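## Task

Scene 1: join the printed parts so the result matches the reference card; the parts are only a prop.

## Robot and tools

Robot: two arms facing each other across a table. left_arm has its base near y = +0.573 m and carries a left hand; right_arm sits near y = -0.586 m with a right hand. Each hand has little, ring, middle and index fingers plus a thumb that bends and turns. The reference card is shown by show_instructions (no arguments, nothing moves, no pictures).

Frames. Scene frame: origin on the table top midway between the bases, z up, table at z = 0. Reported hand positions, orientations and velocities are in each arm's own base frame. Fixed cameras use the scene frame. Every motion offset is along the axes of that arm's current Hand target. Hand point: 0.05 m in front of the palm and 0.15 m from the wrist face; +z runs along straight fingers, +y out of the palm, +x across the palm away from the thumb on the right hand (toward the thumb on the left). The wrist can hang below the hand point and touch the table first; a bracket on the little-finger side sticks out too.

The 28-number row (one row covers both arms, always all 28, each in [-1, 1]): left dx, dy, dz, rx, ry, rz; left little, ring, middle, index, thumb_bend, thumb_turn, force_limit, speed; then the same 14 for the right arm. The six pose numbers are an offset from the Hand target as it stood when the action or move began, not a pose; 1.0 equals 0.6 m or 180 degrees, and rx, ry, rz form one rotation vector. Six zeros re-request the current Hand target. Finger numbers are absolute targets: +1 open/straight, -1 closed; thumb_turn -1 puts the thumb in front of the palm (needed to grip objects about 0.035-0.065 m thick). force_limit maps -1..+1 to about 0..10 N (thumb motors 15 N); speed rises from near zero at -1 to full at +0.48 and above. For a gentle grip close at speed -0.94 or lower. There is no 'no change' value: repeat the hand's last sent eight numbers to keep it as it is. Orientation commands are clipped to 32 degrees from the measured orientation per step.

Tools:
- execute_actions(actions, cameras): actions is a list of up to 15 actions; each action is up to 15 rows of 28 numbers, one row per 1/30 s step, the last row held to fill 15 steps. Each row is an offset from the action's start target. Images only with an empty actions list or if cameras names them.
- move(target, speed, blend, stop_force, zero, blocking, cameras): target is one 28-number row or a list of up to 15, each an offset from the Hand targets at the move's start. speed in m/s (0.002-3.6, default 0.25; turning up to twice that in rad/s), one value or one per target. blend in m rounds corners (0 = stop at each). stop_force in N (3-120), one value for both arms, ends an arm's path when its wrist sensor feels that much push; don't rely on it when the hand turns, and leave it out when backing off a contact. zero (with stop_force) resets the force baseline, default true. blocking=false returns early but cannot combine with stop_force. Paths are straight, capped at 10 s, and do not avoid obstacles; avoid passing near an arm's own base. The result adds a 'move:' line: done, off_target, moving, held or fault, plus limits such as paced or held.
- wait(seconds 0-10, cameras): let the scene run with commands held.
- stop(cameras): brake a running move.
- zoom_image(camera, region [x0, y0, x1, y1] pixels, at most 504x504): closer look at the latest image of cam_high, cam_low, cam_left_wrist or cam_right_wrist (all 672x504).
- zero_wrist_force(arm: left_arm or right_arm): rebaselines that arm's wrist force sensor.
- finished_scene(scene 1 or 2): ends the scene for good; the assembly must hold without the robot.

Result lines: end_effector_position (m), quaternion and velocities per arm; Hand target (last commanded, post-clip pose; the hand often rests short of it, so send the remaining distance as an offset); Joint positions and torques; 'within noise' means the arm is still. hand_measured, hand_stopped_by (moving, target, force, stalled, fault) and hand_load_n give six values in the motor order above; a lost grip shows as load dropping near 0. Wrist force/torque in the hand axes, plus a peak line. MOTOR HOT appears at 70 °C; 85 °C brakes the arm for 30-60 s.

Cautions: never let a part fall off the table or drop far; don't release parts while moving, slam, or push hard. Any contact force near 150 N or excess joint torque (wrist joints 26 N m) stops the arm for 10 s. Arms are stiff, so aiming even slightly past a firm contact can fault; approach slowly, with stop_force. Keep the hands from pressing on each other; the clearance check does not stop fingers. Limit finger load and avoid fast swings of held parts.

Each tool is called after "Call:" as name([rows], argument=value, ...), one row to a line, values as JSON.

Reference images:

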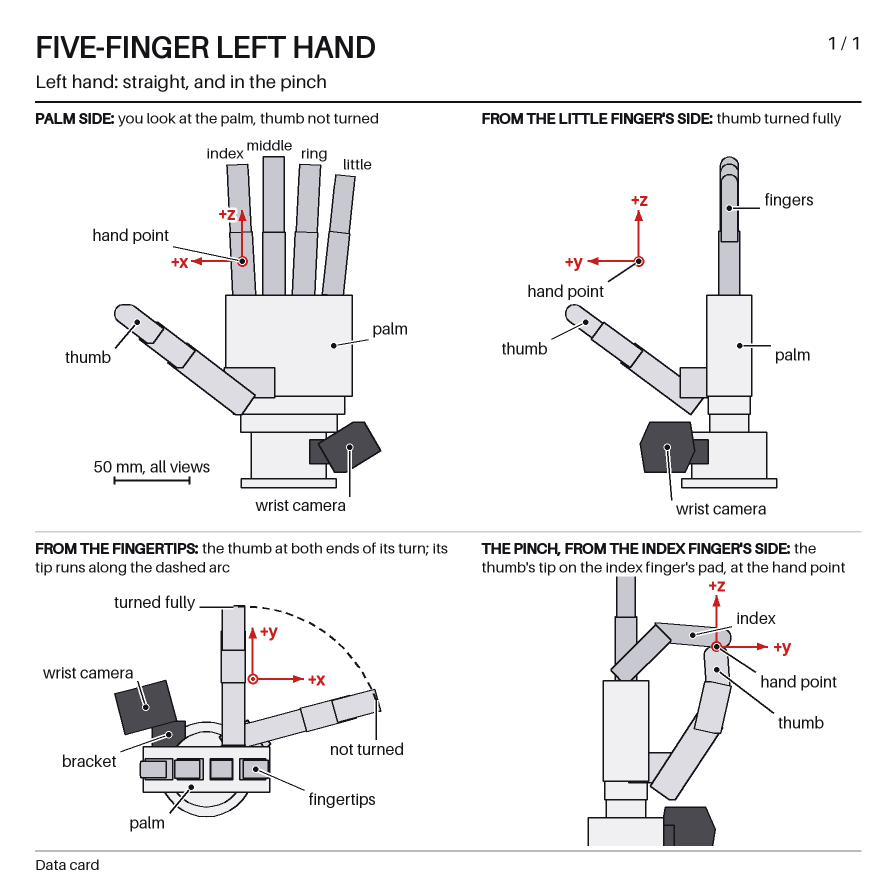

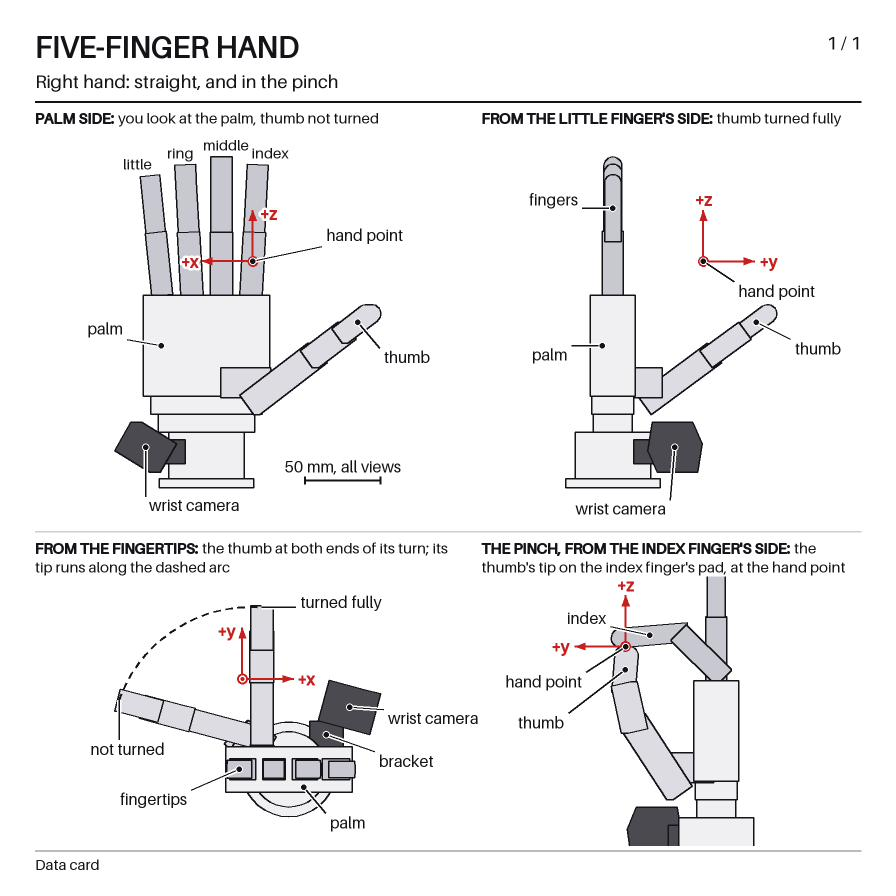

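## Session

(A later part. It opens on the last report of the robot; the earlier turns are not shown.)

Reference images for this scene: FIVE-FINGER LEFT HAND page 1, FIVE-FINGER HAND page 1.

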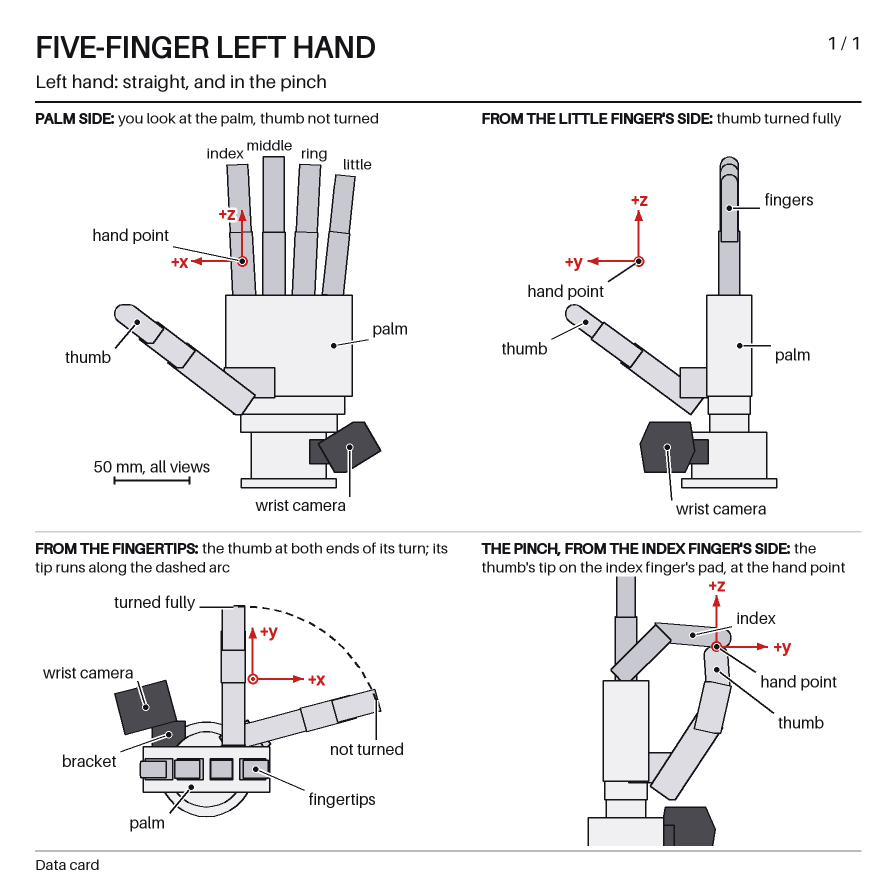

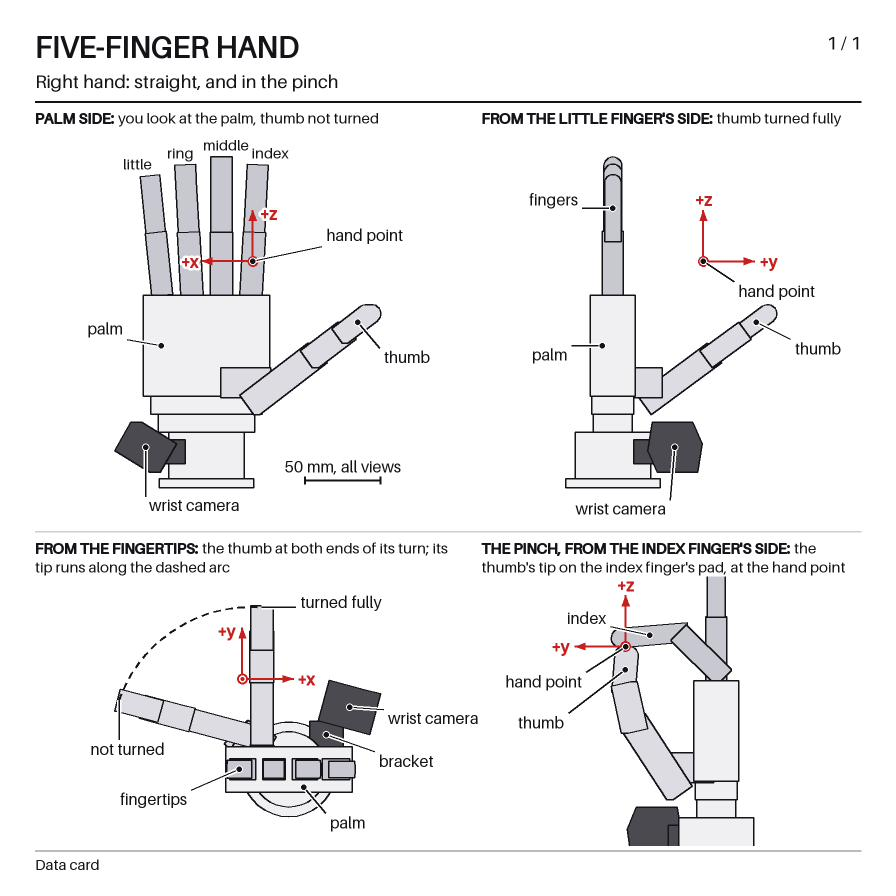

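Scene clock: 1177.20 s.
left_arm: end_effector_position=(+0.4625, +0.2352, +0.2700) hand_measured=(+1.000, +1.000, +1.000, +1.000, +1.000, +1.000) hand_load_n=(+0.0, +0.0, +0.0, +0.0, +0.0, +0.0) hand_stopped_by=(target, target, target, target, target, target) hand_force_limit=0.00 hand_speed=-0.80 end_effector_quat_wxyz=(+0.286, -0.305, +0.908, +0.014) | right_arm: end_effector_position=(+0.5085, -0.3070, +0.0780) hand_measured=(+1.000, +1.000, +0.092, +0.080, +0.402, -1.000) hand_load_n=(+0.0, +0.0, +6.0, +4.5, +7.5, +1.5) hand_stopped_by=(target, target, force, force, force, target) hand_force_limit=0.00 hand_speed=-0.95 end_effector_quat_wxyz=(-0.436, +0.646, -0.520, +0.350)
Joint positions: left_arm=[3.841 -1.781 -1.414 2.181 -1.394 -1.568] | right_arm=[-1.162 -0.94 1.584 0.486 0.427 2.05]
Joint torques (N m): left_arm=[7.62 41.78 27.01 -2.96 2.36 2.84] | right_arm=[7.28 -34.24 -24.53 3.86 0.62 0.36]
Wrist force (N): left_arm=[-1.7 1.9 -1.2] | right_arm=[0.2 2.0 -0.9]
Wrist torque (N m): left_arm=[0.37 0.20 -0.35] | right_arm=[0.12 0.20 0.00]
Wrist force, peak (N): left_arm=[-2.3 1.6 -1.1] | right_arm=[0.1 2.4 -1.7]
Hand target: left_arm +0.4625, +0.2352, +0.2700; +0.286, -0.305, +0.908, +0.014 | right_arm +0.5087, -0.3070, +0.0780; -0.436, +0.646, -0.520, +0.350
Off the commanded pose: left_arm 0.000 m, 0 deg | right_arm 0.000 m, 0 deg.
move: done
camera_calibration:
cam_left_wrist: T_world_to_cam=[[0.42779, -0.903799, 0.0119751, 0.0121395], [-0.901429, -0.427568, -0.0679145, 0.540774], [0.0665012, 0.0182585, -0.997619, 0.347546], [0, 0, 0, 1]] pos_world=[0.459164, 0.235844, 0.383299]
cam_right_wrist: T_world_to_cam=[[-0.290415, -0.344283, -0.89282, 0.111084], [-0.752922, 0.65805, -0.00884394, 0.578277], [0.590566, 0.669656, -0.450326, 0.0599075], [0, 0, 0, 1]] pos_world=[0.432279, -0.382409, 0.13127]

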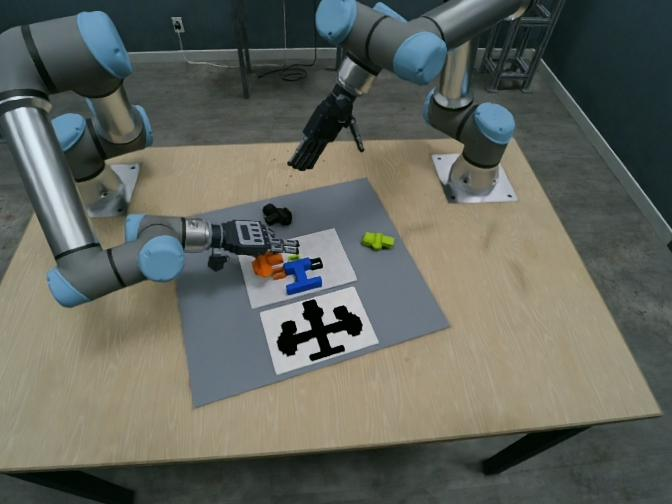

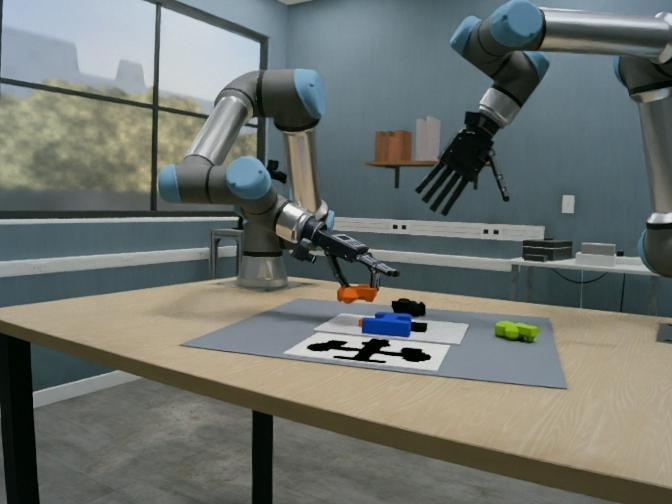

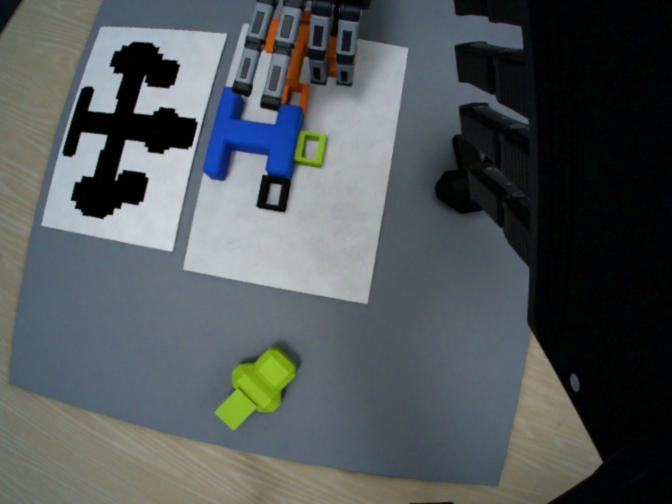

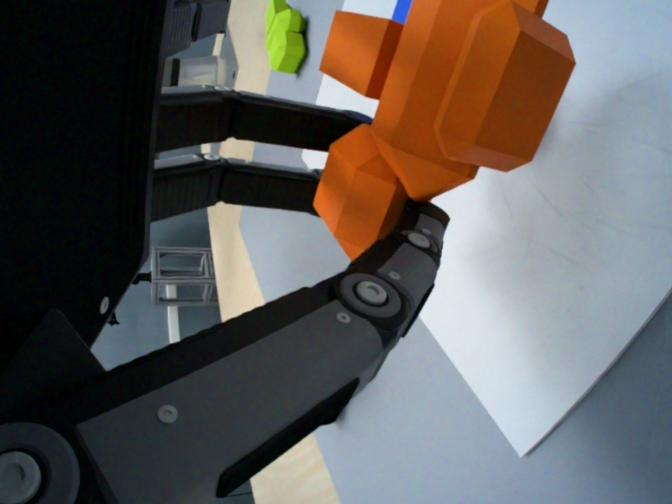

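Call:
move(target=[0,0,0,0,0,0,1,1,1,1,1,1,0,-0.8,0.00243,0.03798,0.01725,0,0,0,1,1,-0.05,-0.1,-0.1,-1,0.0,-0.95], speed=0.05, cameras=["all"])

Call:
zoom_image(camera="cam_left_wrist", region=[265, 50, 335, 120])

Call:
zoom_image(camera="cam_low", region=[330, 280, 420, 340])

Call:
zoom_image(camera="cam_high", region=[250, 245, 300, 290])

Call:
zoom_image(camera="cam_right_wrist", region=[270, 0, 470, 150])

Scene clock: 1251.90 s.
left_arm: end_effector_position=(+0.4625, +0.2352, +0.2700) hand_measured=(+1.000, +1.000, +1.000, +1.000, +1.000, +1.000) hand_load_n=(+0.0, +0.0, +0.0, +0.0, +0.0, +0.0) hand_stopped_by=(target, target, target, target, target, target) hand_force_limit=0.00 hand_speed=-0.80 end_effector_quat_wxyz=(+0.286, -0.305, +0.908, +0.014) | right_arm: end_effector_position=(+0.5100, -0.3082, +0.0532) hand_measured=(+1.000, +1.000, +0.092, +0.080, +0.402, -1.000) hand_load_n=(+0.0, +0.0, +6.0, +4.5, +7.5, +1.5) hand_stopped_by=(target, target, force, force, force, target) hand_force_limit=0.00 hand_speed=-0.95 end_effector_quat_wxyz=(-0.436, +0.646, -0.520, +0.350)
Joint positions: left_arm=[3.841 -1.781 -1.414 2.181 -1.394 -1.568] | right_arm=[-1.161 -0.901 1.592 0.436 0.428 2.053]
Joint torques (N m): left_arm=[7.82 42.31 26.91 -3.06 2.41 2.68] | right_arm=[7.34 -34.81 -6.22 -0.17 0.66 1.79]
Wrist force (N): left_arm=[-1.9 1.8 -0.8] | right_arm=[0.2 1.9 -0.9]
Wrist torque (N m): left_arm=[0.32 0.24 -0.35] | right_arm=[0.09 0.21 -0.01]
Wrist force, peak (N): left_arm=[-2.1 1.8 -1.0] | right_arm=[0.3 2.3 -0.9]
Hand target: left_arm +0.4625, +0.2352, +0.2700; +0.286, -0.305, +0.908, +0.014 | right_arm +0.5100, -0.3082, +0.0530; -0.436, +0.646, -0.520, +0.350
Off the commanded pose: left_arm 0.000 m, 0 deg | right_arm 0.000 m, 0 deg.
move: done
camera_calibration:
cam_left_wrist: T_world_to_cam=[[0.427791, -0.903798, 0.0119752, 0.0121376], [-0.901428, -0.427569, -0.0679145, 0.540781], [0.0665012, 0.0182584, -0.997619, 0.347646], [0, 0, 0, 1]] pos_world=[0.459164, 0.235844, 0.383399]
cam_right_wrist: T_world_to_cam=[[-0.290403, -0.344462, -0.892755, 0.0889184], [-0.753132, 0.65781, -0.00882534, 0.579909], [0.590304, 0.6698, -0.450455, 0.0487729], [0, 0, 0, 1]] pos_world=[0.433779, -0.383509, 0.10647]

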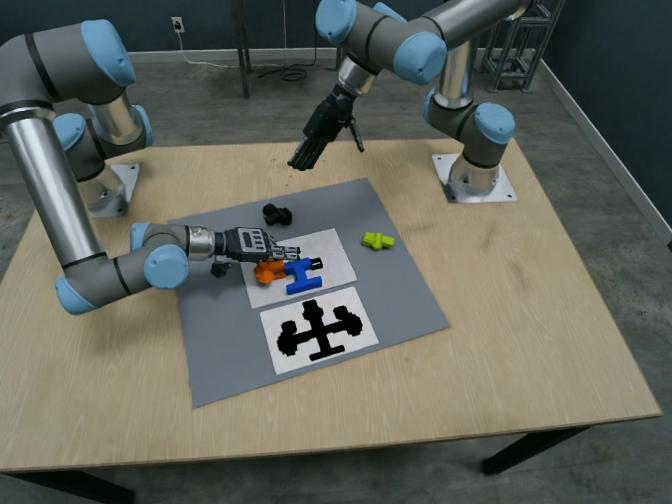

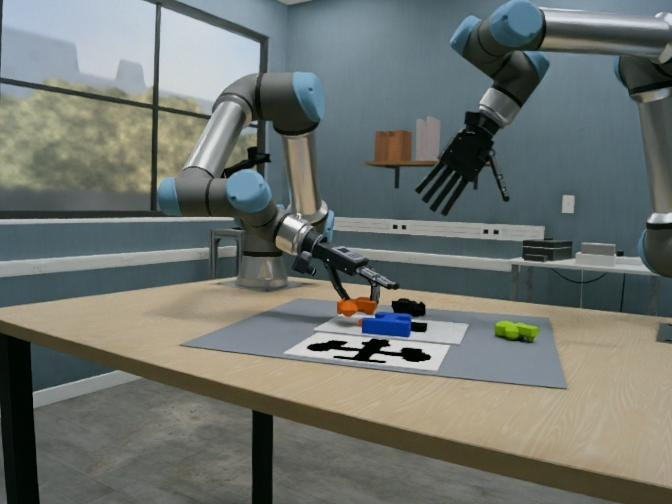

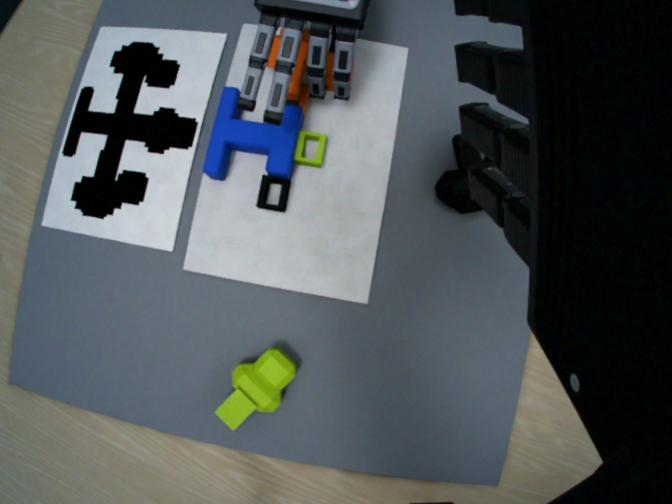

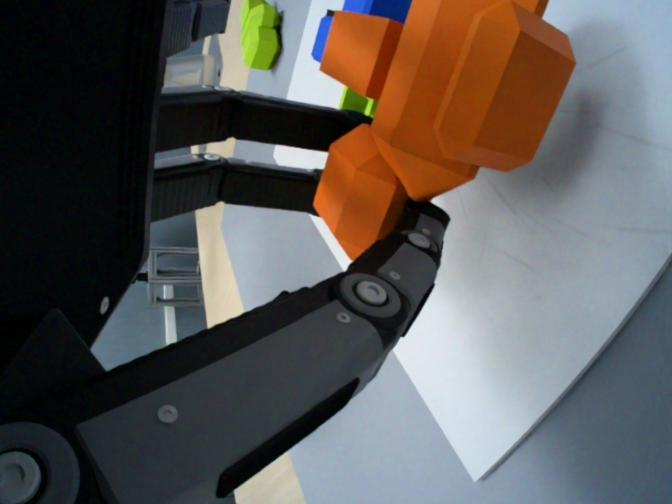

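Scaled by 7.200 from the camera's 672x504 image, which has a finer 960x720 frame.

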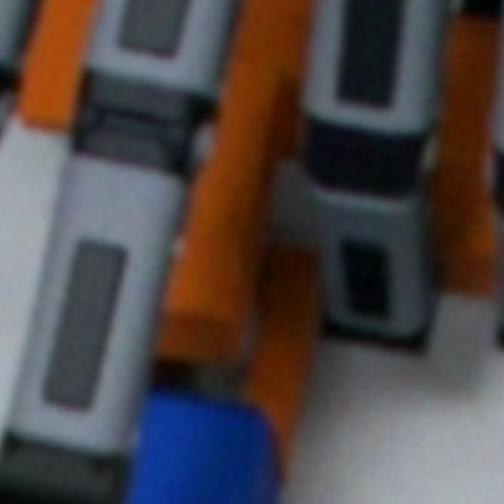

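Scaled by 5.600 from the camera's 672x504 image, which has a finer 960x720 frame.

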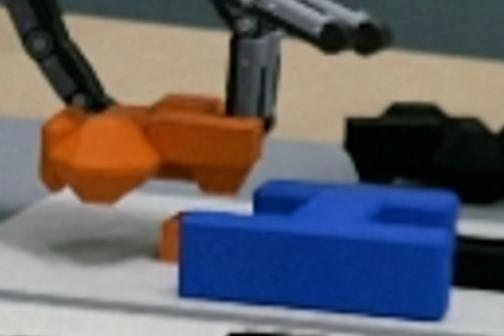

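Scaled by 10.080 from the camera's 672x504 image, which has a finer 960x720 frame.

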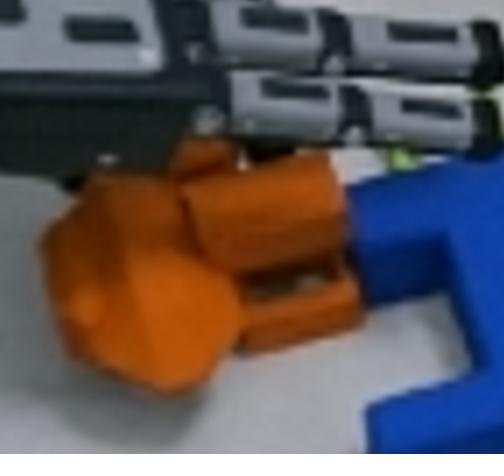

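Scaled by 2.520 from the camera's 672x504 image, which has a finer 960x720 frame.

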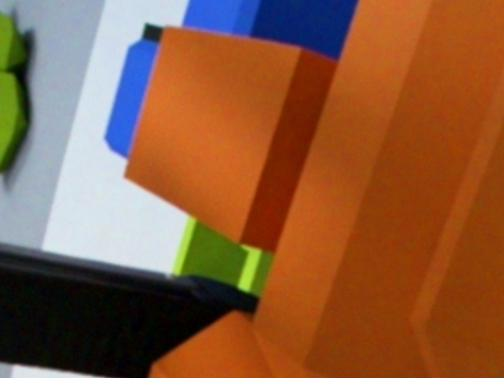

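Call:
move(target=[0,0,0,0,0,0,1,1,1,1,1,1,0,-0.8,-0.0016,0.0192,0.0059,0,0,0,1,1,-0.05,-0.1,-0.1,-1,0.0,-0.95], speed=0.02, stop_force=4, cameras=["all"])

Call:
zoom_image(camera="cam_left_wrist", region=[265, 50, 335, 120])

Call:
zoom_image(camera="cam_low", region=[330, 280, 420, 340])

Call:
zoom_image(camera="cam_high", region=[250, 245, 300, 290])

Call:
zoom_image(camera="cam_right_wrist", region=[270, 0, 470, 150])

Scene clock: 1306.17 s.
left_arm: end_effector_position=(+0.4625, +0.2352, +0.2700) hand_measured=(+1.000, +1.000, +1.000, +1.000, +1.000, +1.000) hand_load_n=(+0.0, +0.0, +0.0, +0.0, +0.0, +0.0) hand_stopped_by=(target, target, target, target, target, target) hand_force_limit=0.00 hand_speed=-0.80 end_effector_quat_wxyz=(+0.286, -0.305, +0.908, +0.014) | right_arm: end_effector_position=(+0.5088, -0.3075, +0.0410) hand_measured=(+1.000, +1.000, +0.092, +0.080, +0.402, -1.000) hand_load_n=(+0.0, +0.0, +6.0, +4.5, +7.5, +1.5) hand_stopped_by=(target, target, force, force, force, target) hand_force_limit=0.00 hand_speed=-0.95 end_effector_quat_wxyz=(-0.436, +0.646, -0.520, +0.350)
Joint positions: left_arm=[3.841 -1.781 -1.414 2.181 -1.394 -1.568] | right_arm=[-1.162 -0.884 1.602 0.412 0.427 2.049]
Joint torques (N m): left_arm=[7.41 41.83 26.38 -3.02 2.28 2.73] | right_arm=[-6.86 -34.66 -5.8 -0.26 -2.84 -1.73]
Wrist force (N): left_arm=[-1.7 1.9 -1.3] | right_arm=[0.1 2.1 -0.9]
Wrist torque (N m): left_arm=[0.36 0.19 -0.35] | right_arm=[0.12 0.22 0.15]
Wrist force, peak (N): left_arm=[-2.2 1.9 -1.0] | right_arm=[0.1 2.3 -1.2]
Hand target: left_arm +0.4625, +0.2352, +0.2700; +0.286, -0.305, +0.908, +0.014 | right_arm +0.5088, -0.3075, +0.0410; -0.436, +0.646, -0.520, +0.350
Off the commanded pose: left_arm 0.000 m, 0 deg | right_arm 0.000 m, 0 deg.
move: done
camera_calibration:
cam_left_wrist: T_world_to_cam=[[0.427791, -0.903798, 0.0119752, 0.0121376], [-0.901428, -0.427569, -0.0679145, 0.540781], [0.0665012, 0.0182584, -0.997619, 0.347646], [0, 0, 0, 1]] pos_world=[0.459164, 0.235844, 0.383399]
cam_right_wrist: T_world_to_cam=[[-0.290386, -0.344442, -0.892769, 0.0779206], [-0.753087, 0.657861, -0.00885939, 0.57844], [0.590369, 0.66976, -0.450429, 0.0434709], [0, 0, 0, 1]] pos_world=[0.432579, -0.382809, 0.0942702]

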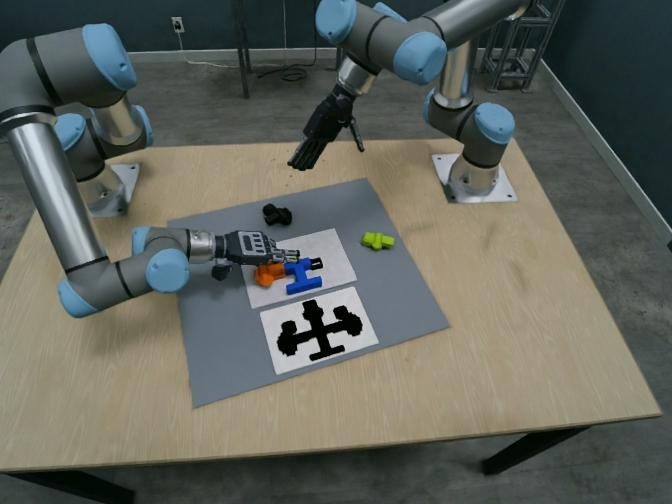

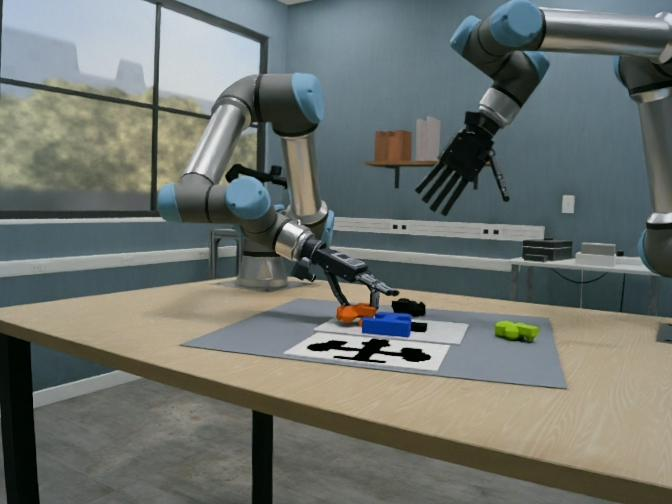

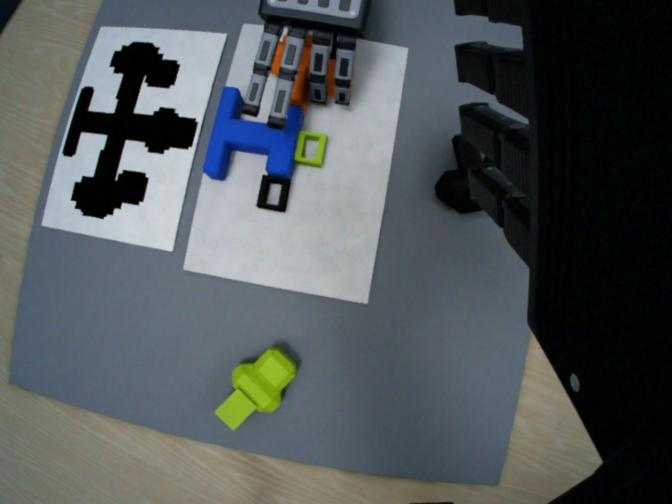

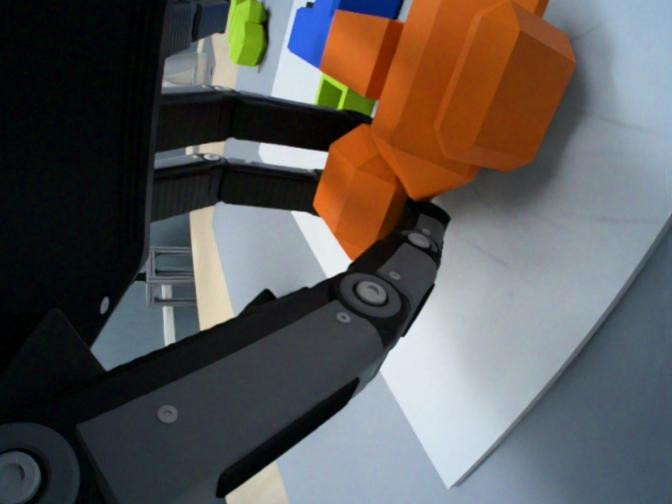

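Scaled by 7.200 from the camera's 672x504 image, which has a finer 960x720 frame.

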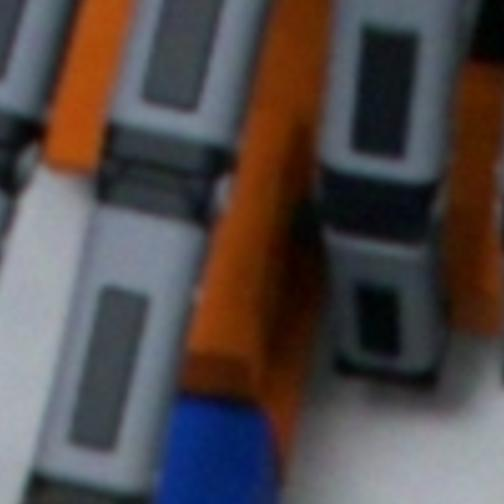

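Scaled by 5.600 from the camera's 672x504 image, which has a finer 960x720 frame.

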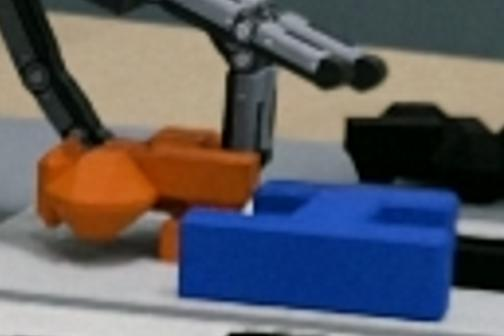

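Scaled by 10.080 from the camera's 672x504 image, which has a finer 960x720 frame.

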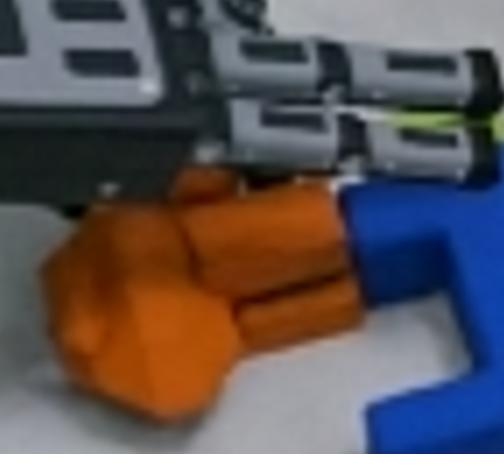

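Scaled by 2.520 from the camera's 672x504 image, which has a finer 960x720 frame.

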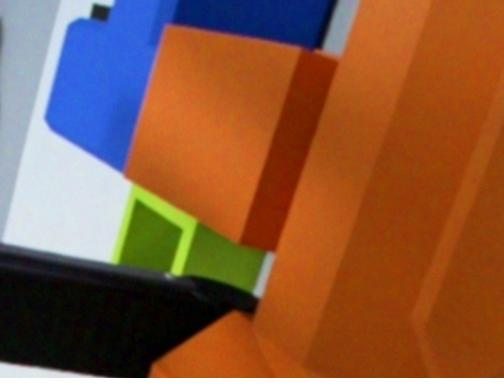

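Call:
move(target=[0,0,0,0,0,0,1,1,1,1,1,1,0,-0.8,0.0001,0.0131,0.00315,0,0,0,1,1,-0.05,-0.1,-0.1,-1,0.0,-0.95], speed=0.015, stop_force=4, cameras=["all"])

Call:
zoom_image(camera="cam_left_wrist", region=[265, 50, 335, 120])

Call:
zoom_image(camera="cam_low", region=[330, 280, 420, 340])

Call:
zoom_image(camera="cam_high", region=[250, 245, 300, 290])

Call:
zoom_image(camera="cam_right_wrist", region=[270, 0, 470, 150])

Scene clock: 1353.20 s.
left_arm: end_effector_position=(+0.4625, +0.2352, +0.2700) hand_measured=(+1.000, +1.000, +1.000, +1.000, +1.000, +1.000) hand_load_n=(+0.0, +0.0, +0.0, +0.0, +0.0, +0.0) hand_stopped_by=(target, target, target, target, target, target) hand_force_limit=0.00 hand_speed=-0.80 end_effector_quat_wxyz=(+0.286, -0.305, +0.908, +0.014) | right_arm: end_effector_position=(+0.5076, -0.3078, +0.0330) hand_measured=(+1.000, +1.000, +0.092, +0.080, +0.402, -1.000) hand_load_n=(+0.0, +0.0, +6.0, +4.5, +7.5, +1.5) hand_stopped_by=(target, target, force, force, force, target) hand_force_limit=0.00 hand_speed=-0.95 end_effector_quat_wxyz=(-0.436, +0.646, -0.520, +0.350)
Joint positions: left_arm=[3.841 -1.781 -1.414 2.181 -1.394 -1.568] | right_arm=[-1.165 -0.871 1.606 0.4 0.426 2.044]
Joint torques (N m): left_arm=[7.02 41.61 26.49 -3.02 2.38 2.68] | right_arm=[-7.04 -35.3 -5.75 -0.15 -2.89 -1.8]
Wrist force (N): left_arm=[-1.8 1.3 -1.0] | right_arm=[0.1 1.9 -1.0]
Wrist torque (N m): left_arm=[0.26 0.21 -0.34] | right_arm=[0.11 0.22 0.15]
Wrist force, peak (N): left_arm=[-2.2 1.7 -0.9] | right_arm=[0.1 2.3 -1.0]
Hand target: left_arm +0.4625, +0.2352, +0.2700; +0.286, -0.305, +0.908, +0.014 | right_arm +0.5076, -0.3078, +0.0330; -0.436, +0.646, -0.520, +0.350
Off the commanded pose: left_arm 0.000 m, 0 deg | right_arm 0.000 m, 0 deg.
move: done
camera_calibration:
cam_left_wrist: T_world_to_cam=[[0.427791, -0.903798, 0.0119752, 0.0121376], [-0.901428, -0.427569, -0.0679145, 0.540781], [0.0665012, 0.0182584, -0.997619, 0.347646], [0, 0, 0, 1]] pos_world=[0.459164, 0.235844, 0.383399]
cam_right_wrist: T_world_to_cam=[[-0.290386, -0.344442, -0.892769, 0.0703267], [-0.753087, 0.657861, -0.00885939, 0.577663], [0.590369, 0.66976, -0.450429, 0.0407769], [0, 0, 0, 1]] pos_world=[0.431379, -0.383109, 0.0862702]

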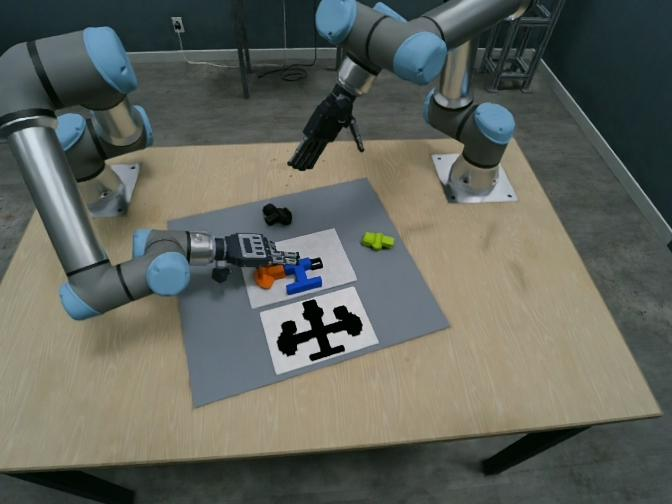

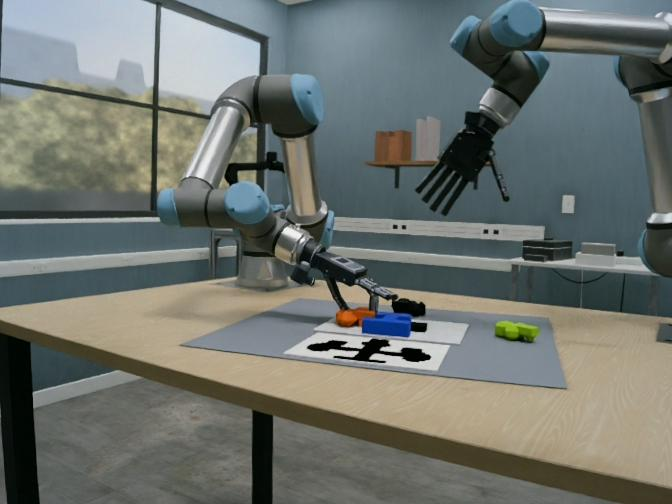

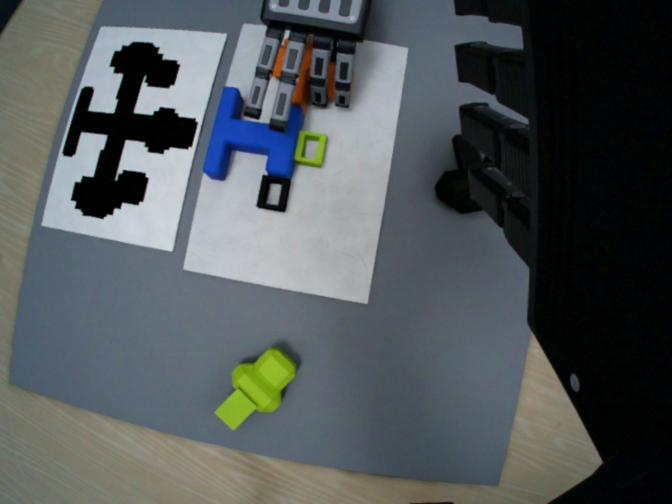

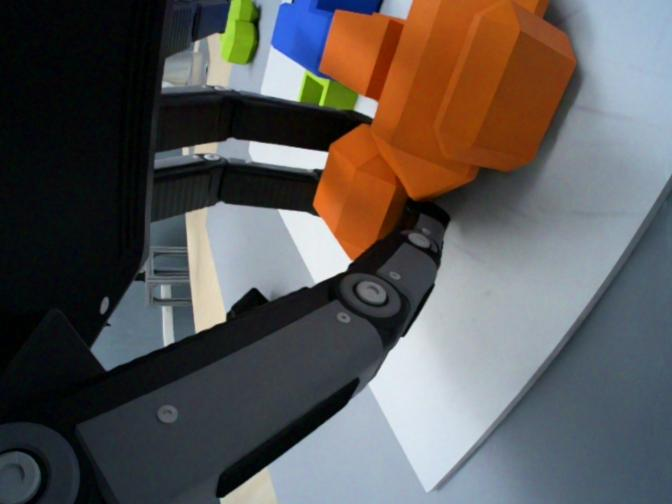

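Scaled by 7.200 from the camera's 672x504 image, which has a finer 960x720 frame.

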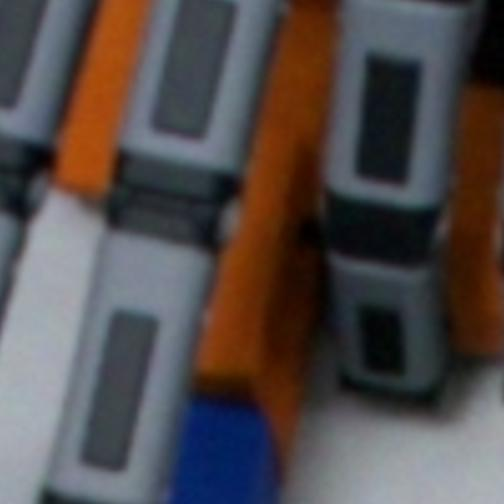

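Scaled by 5.600 from the camera's 672x504 image, which has a finer 960x720 frame.

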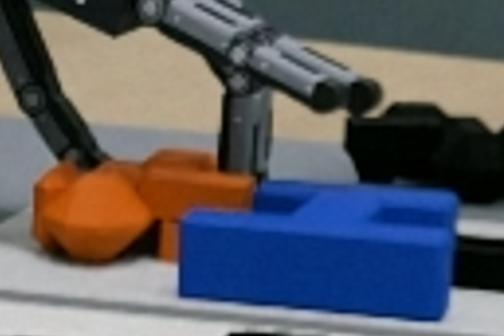

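Scaled by 10.080 from the camera's 672x504 image, which has a finer 960x720 frame.

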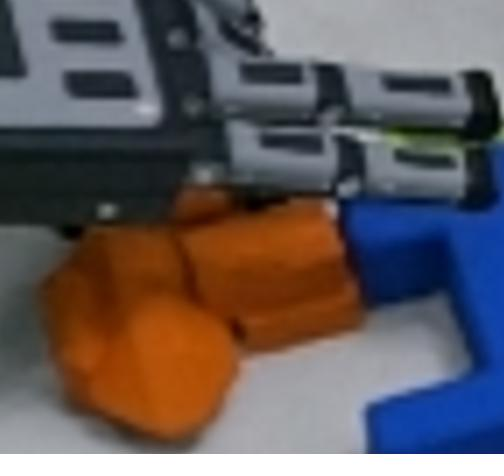

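Scaled by 2.520 from the camera's 672x504 image, which has a finer 960x720 frame.

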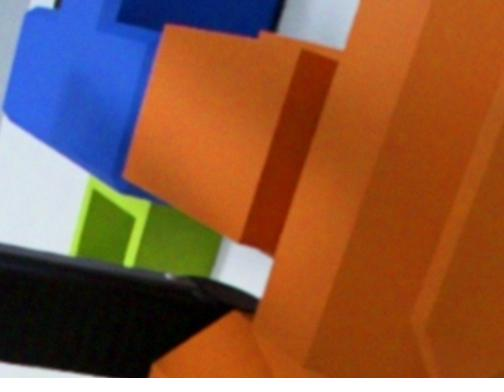

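Call:
move(target=[0,0,0,0,0,0,1,1,1,1,1,1,0,-0.8,0,0.00618,0.0025,0,0,0,1,1,-0.05,-0.1,-0.1,-1,0.0,-0.95], speed=0.008, stop_force=3, cameras=["cam_high", "cam_low", "cam_right_wrist", "cam_left_wrist"])

Call:
zoom_image(camera="cam_left_wrist", region=[265, 50, 335, 120])

Call:
zoom_image(camera="cam_low", region=[330, 280, 420, 340])

Call:
zoom_image(camera="cam_high", region=[250, 245, 300, 290])

Call:
zoom_image(camera="cam_right_wrist", region=[270, 0, 470, 150])

Scene clock: 1364.10 s.
left_arm: end_effector_position=(+0.4625, +0.2352, +0.2700) hand_measured=(+1.000, +1.000, +1.000, +1.000, +1.000, +1.000) hand_load_n=(+0.0, +0.0, +0.0, +0.0, +0.0, +0.0) hand_stopped_by=(target, target, target, target, target, target) hand_force_limit=0.00 hand_speed=-0.80 end_effector_quat_wxyz=(+0.286, -0.305, +0.908, +0.014) | right_arm: end_effector_position=(+0.5076, -0.3078, +0.0318) hand_measured=(+1.000, +1.000, +0.092, +0.080, +0.404, -1.000) hand_load_n=(+0.0, -0.5, +6.0, +4.5, +7.5, +1.5) hand_stopped_by=(target, target, force, force, force, target) hand_force_limit=0.00 hand_speed=-0.95 end_effector_quat_wxyz=(-0.436, +0.646, -0.520, +0.350)
Joint positions: left_arm=[3.841 -1.781 -1.414 2.181 -1.394 -1.568] | right_arm=[-1.165 -0.869 1.607 0.398 0.426 2.044]
Joint torques (N m): left_arm=[7.25 41.52 26.53 -2.98 2.36 2.61] | right_arm=[-2.74 -52.66 -23.58 3.74 0.53 -1.71]
Wrist force (N): left_arm=[-1.7 1.7 -0.9] | right_arm=[0.1 1.8 -1.0]
Wrist torque (N m): left_arm=[0.32 0.21 -0.35] | right_arm=[0.10 0.23 0.15]
Wrist force, peak (N): left_arm=[-2.2 1.9 -0.7] | right_arm=[-0.6 -4.6 -5.1]
Hand target: left_arm +0.4625, +0.2352, +0.2700; +0.286, -0.305, +0.908, +0.014 | right_arm +0.5076, -0.3078, +0.0318; -0.436, +0.646, -0.520, +0.350 (not the last commanded pose)
Off the commanded pose: left_arm 0.000 m, 0 deg | right_arm 0.003 m, 0 deg.
move: contact (right_arm)
camera_calibration:
cam_left_wrist: T_world_to_cam=[[0.427791, -0.903798, 0.0119752, 0.0121376], [-0.901428, -0.427569, -0.0679145, 0.540781], [0.0665012, 0.0182584, -0.997619, 0.347646], [0, 0, 0, 1]] pos_world=[0.459164, 0.235844, 0.383399]
cam_right_wrist: T_world_to_cam=[[-0.29035, -0.344402, -0.892796, 0.0692578], [-0.753131, 0.657811, -0.00882554, 0.577649], [0.59033, 0.66983, -0.450376, 0.0402753], [0, 0, 0, 1]] pos_world=[0.431379, -0.383109, 0.0850701]

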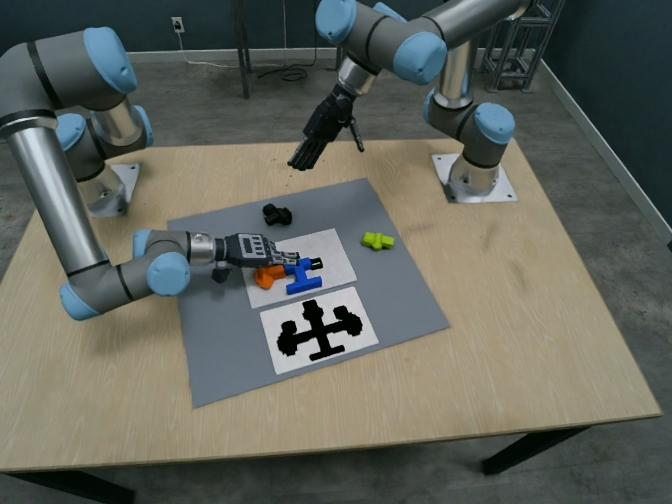

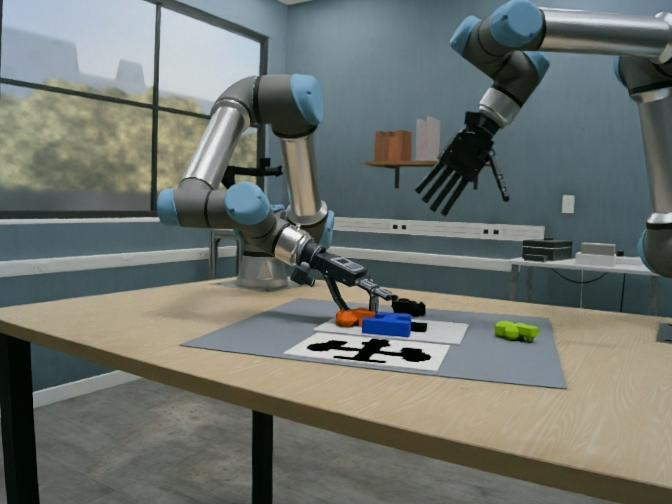

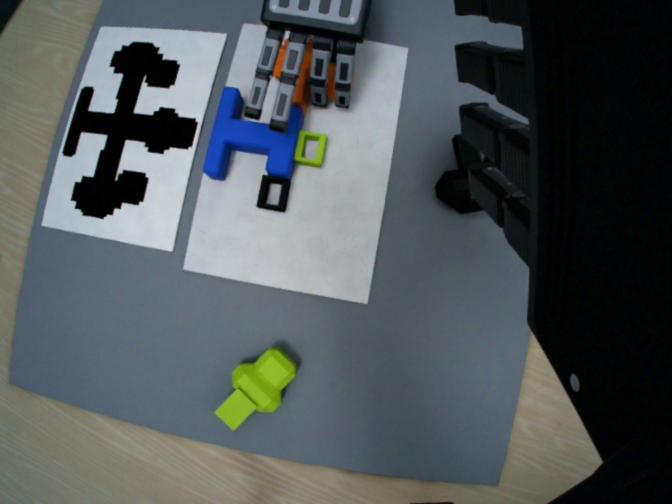

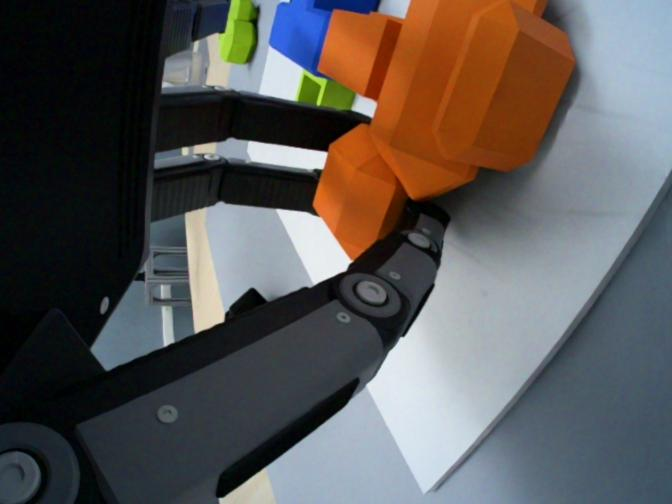

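Scaled by 7.200 from the camera's 672x504 image, which has a finer 960x720 frame.

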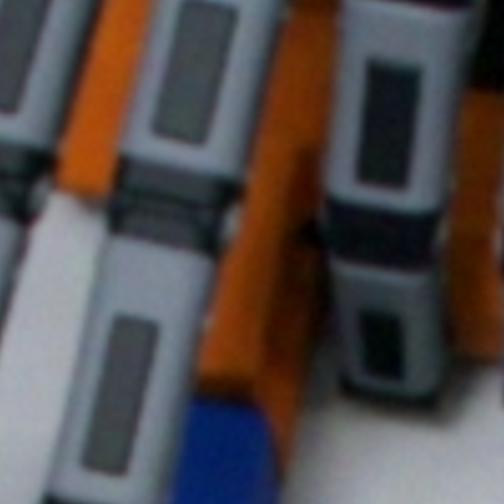

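Scaled by 5.600 from the camera's 672x504 image, which has a finer 960x720 frame.

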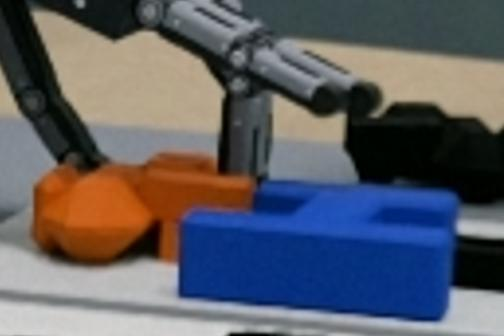

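Scaled by 10.080 from the camera's 672x504 image, which has a finer 960x720 frame.

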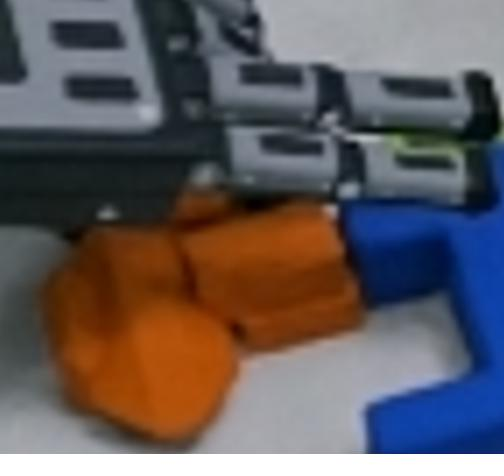

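Scaled by 2.520 from the camera's 672x504 image, which has a finer 960x720 frame.

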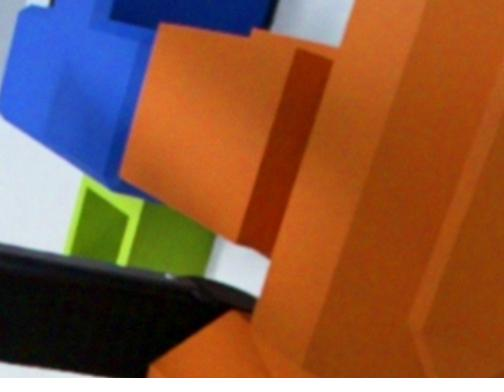

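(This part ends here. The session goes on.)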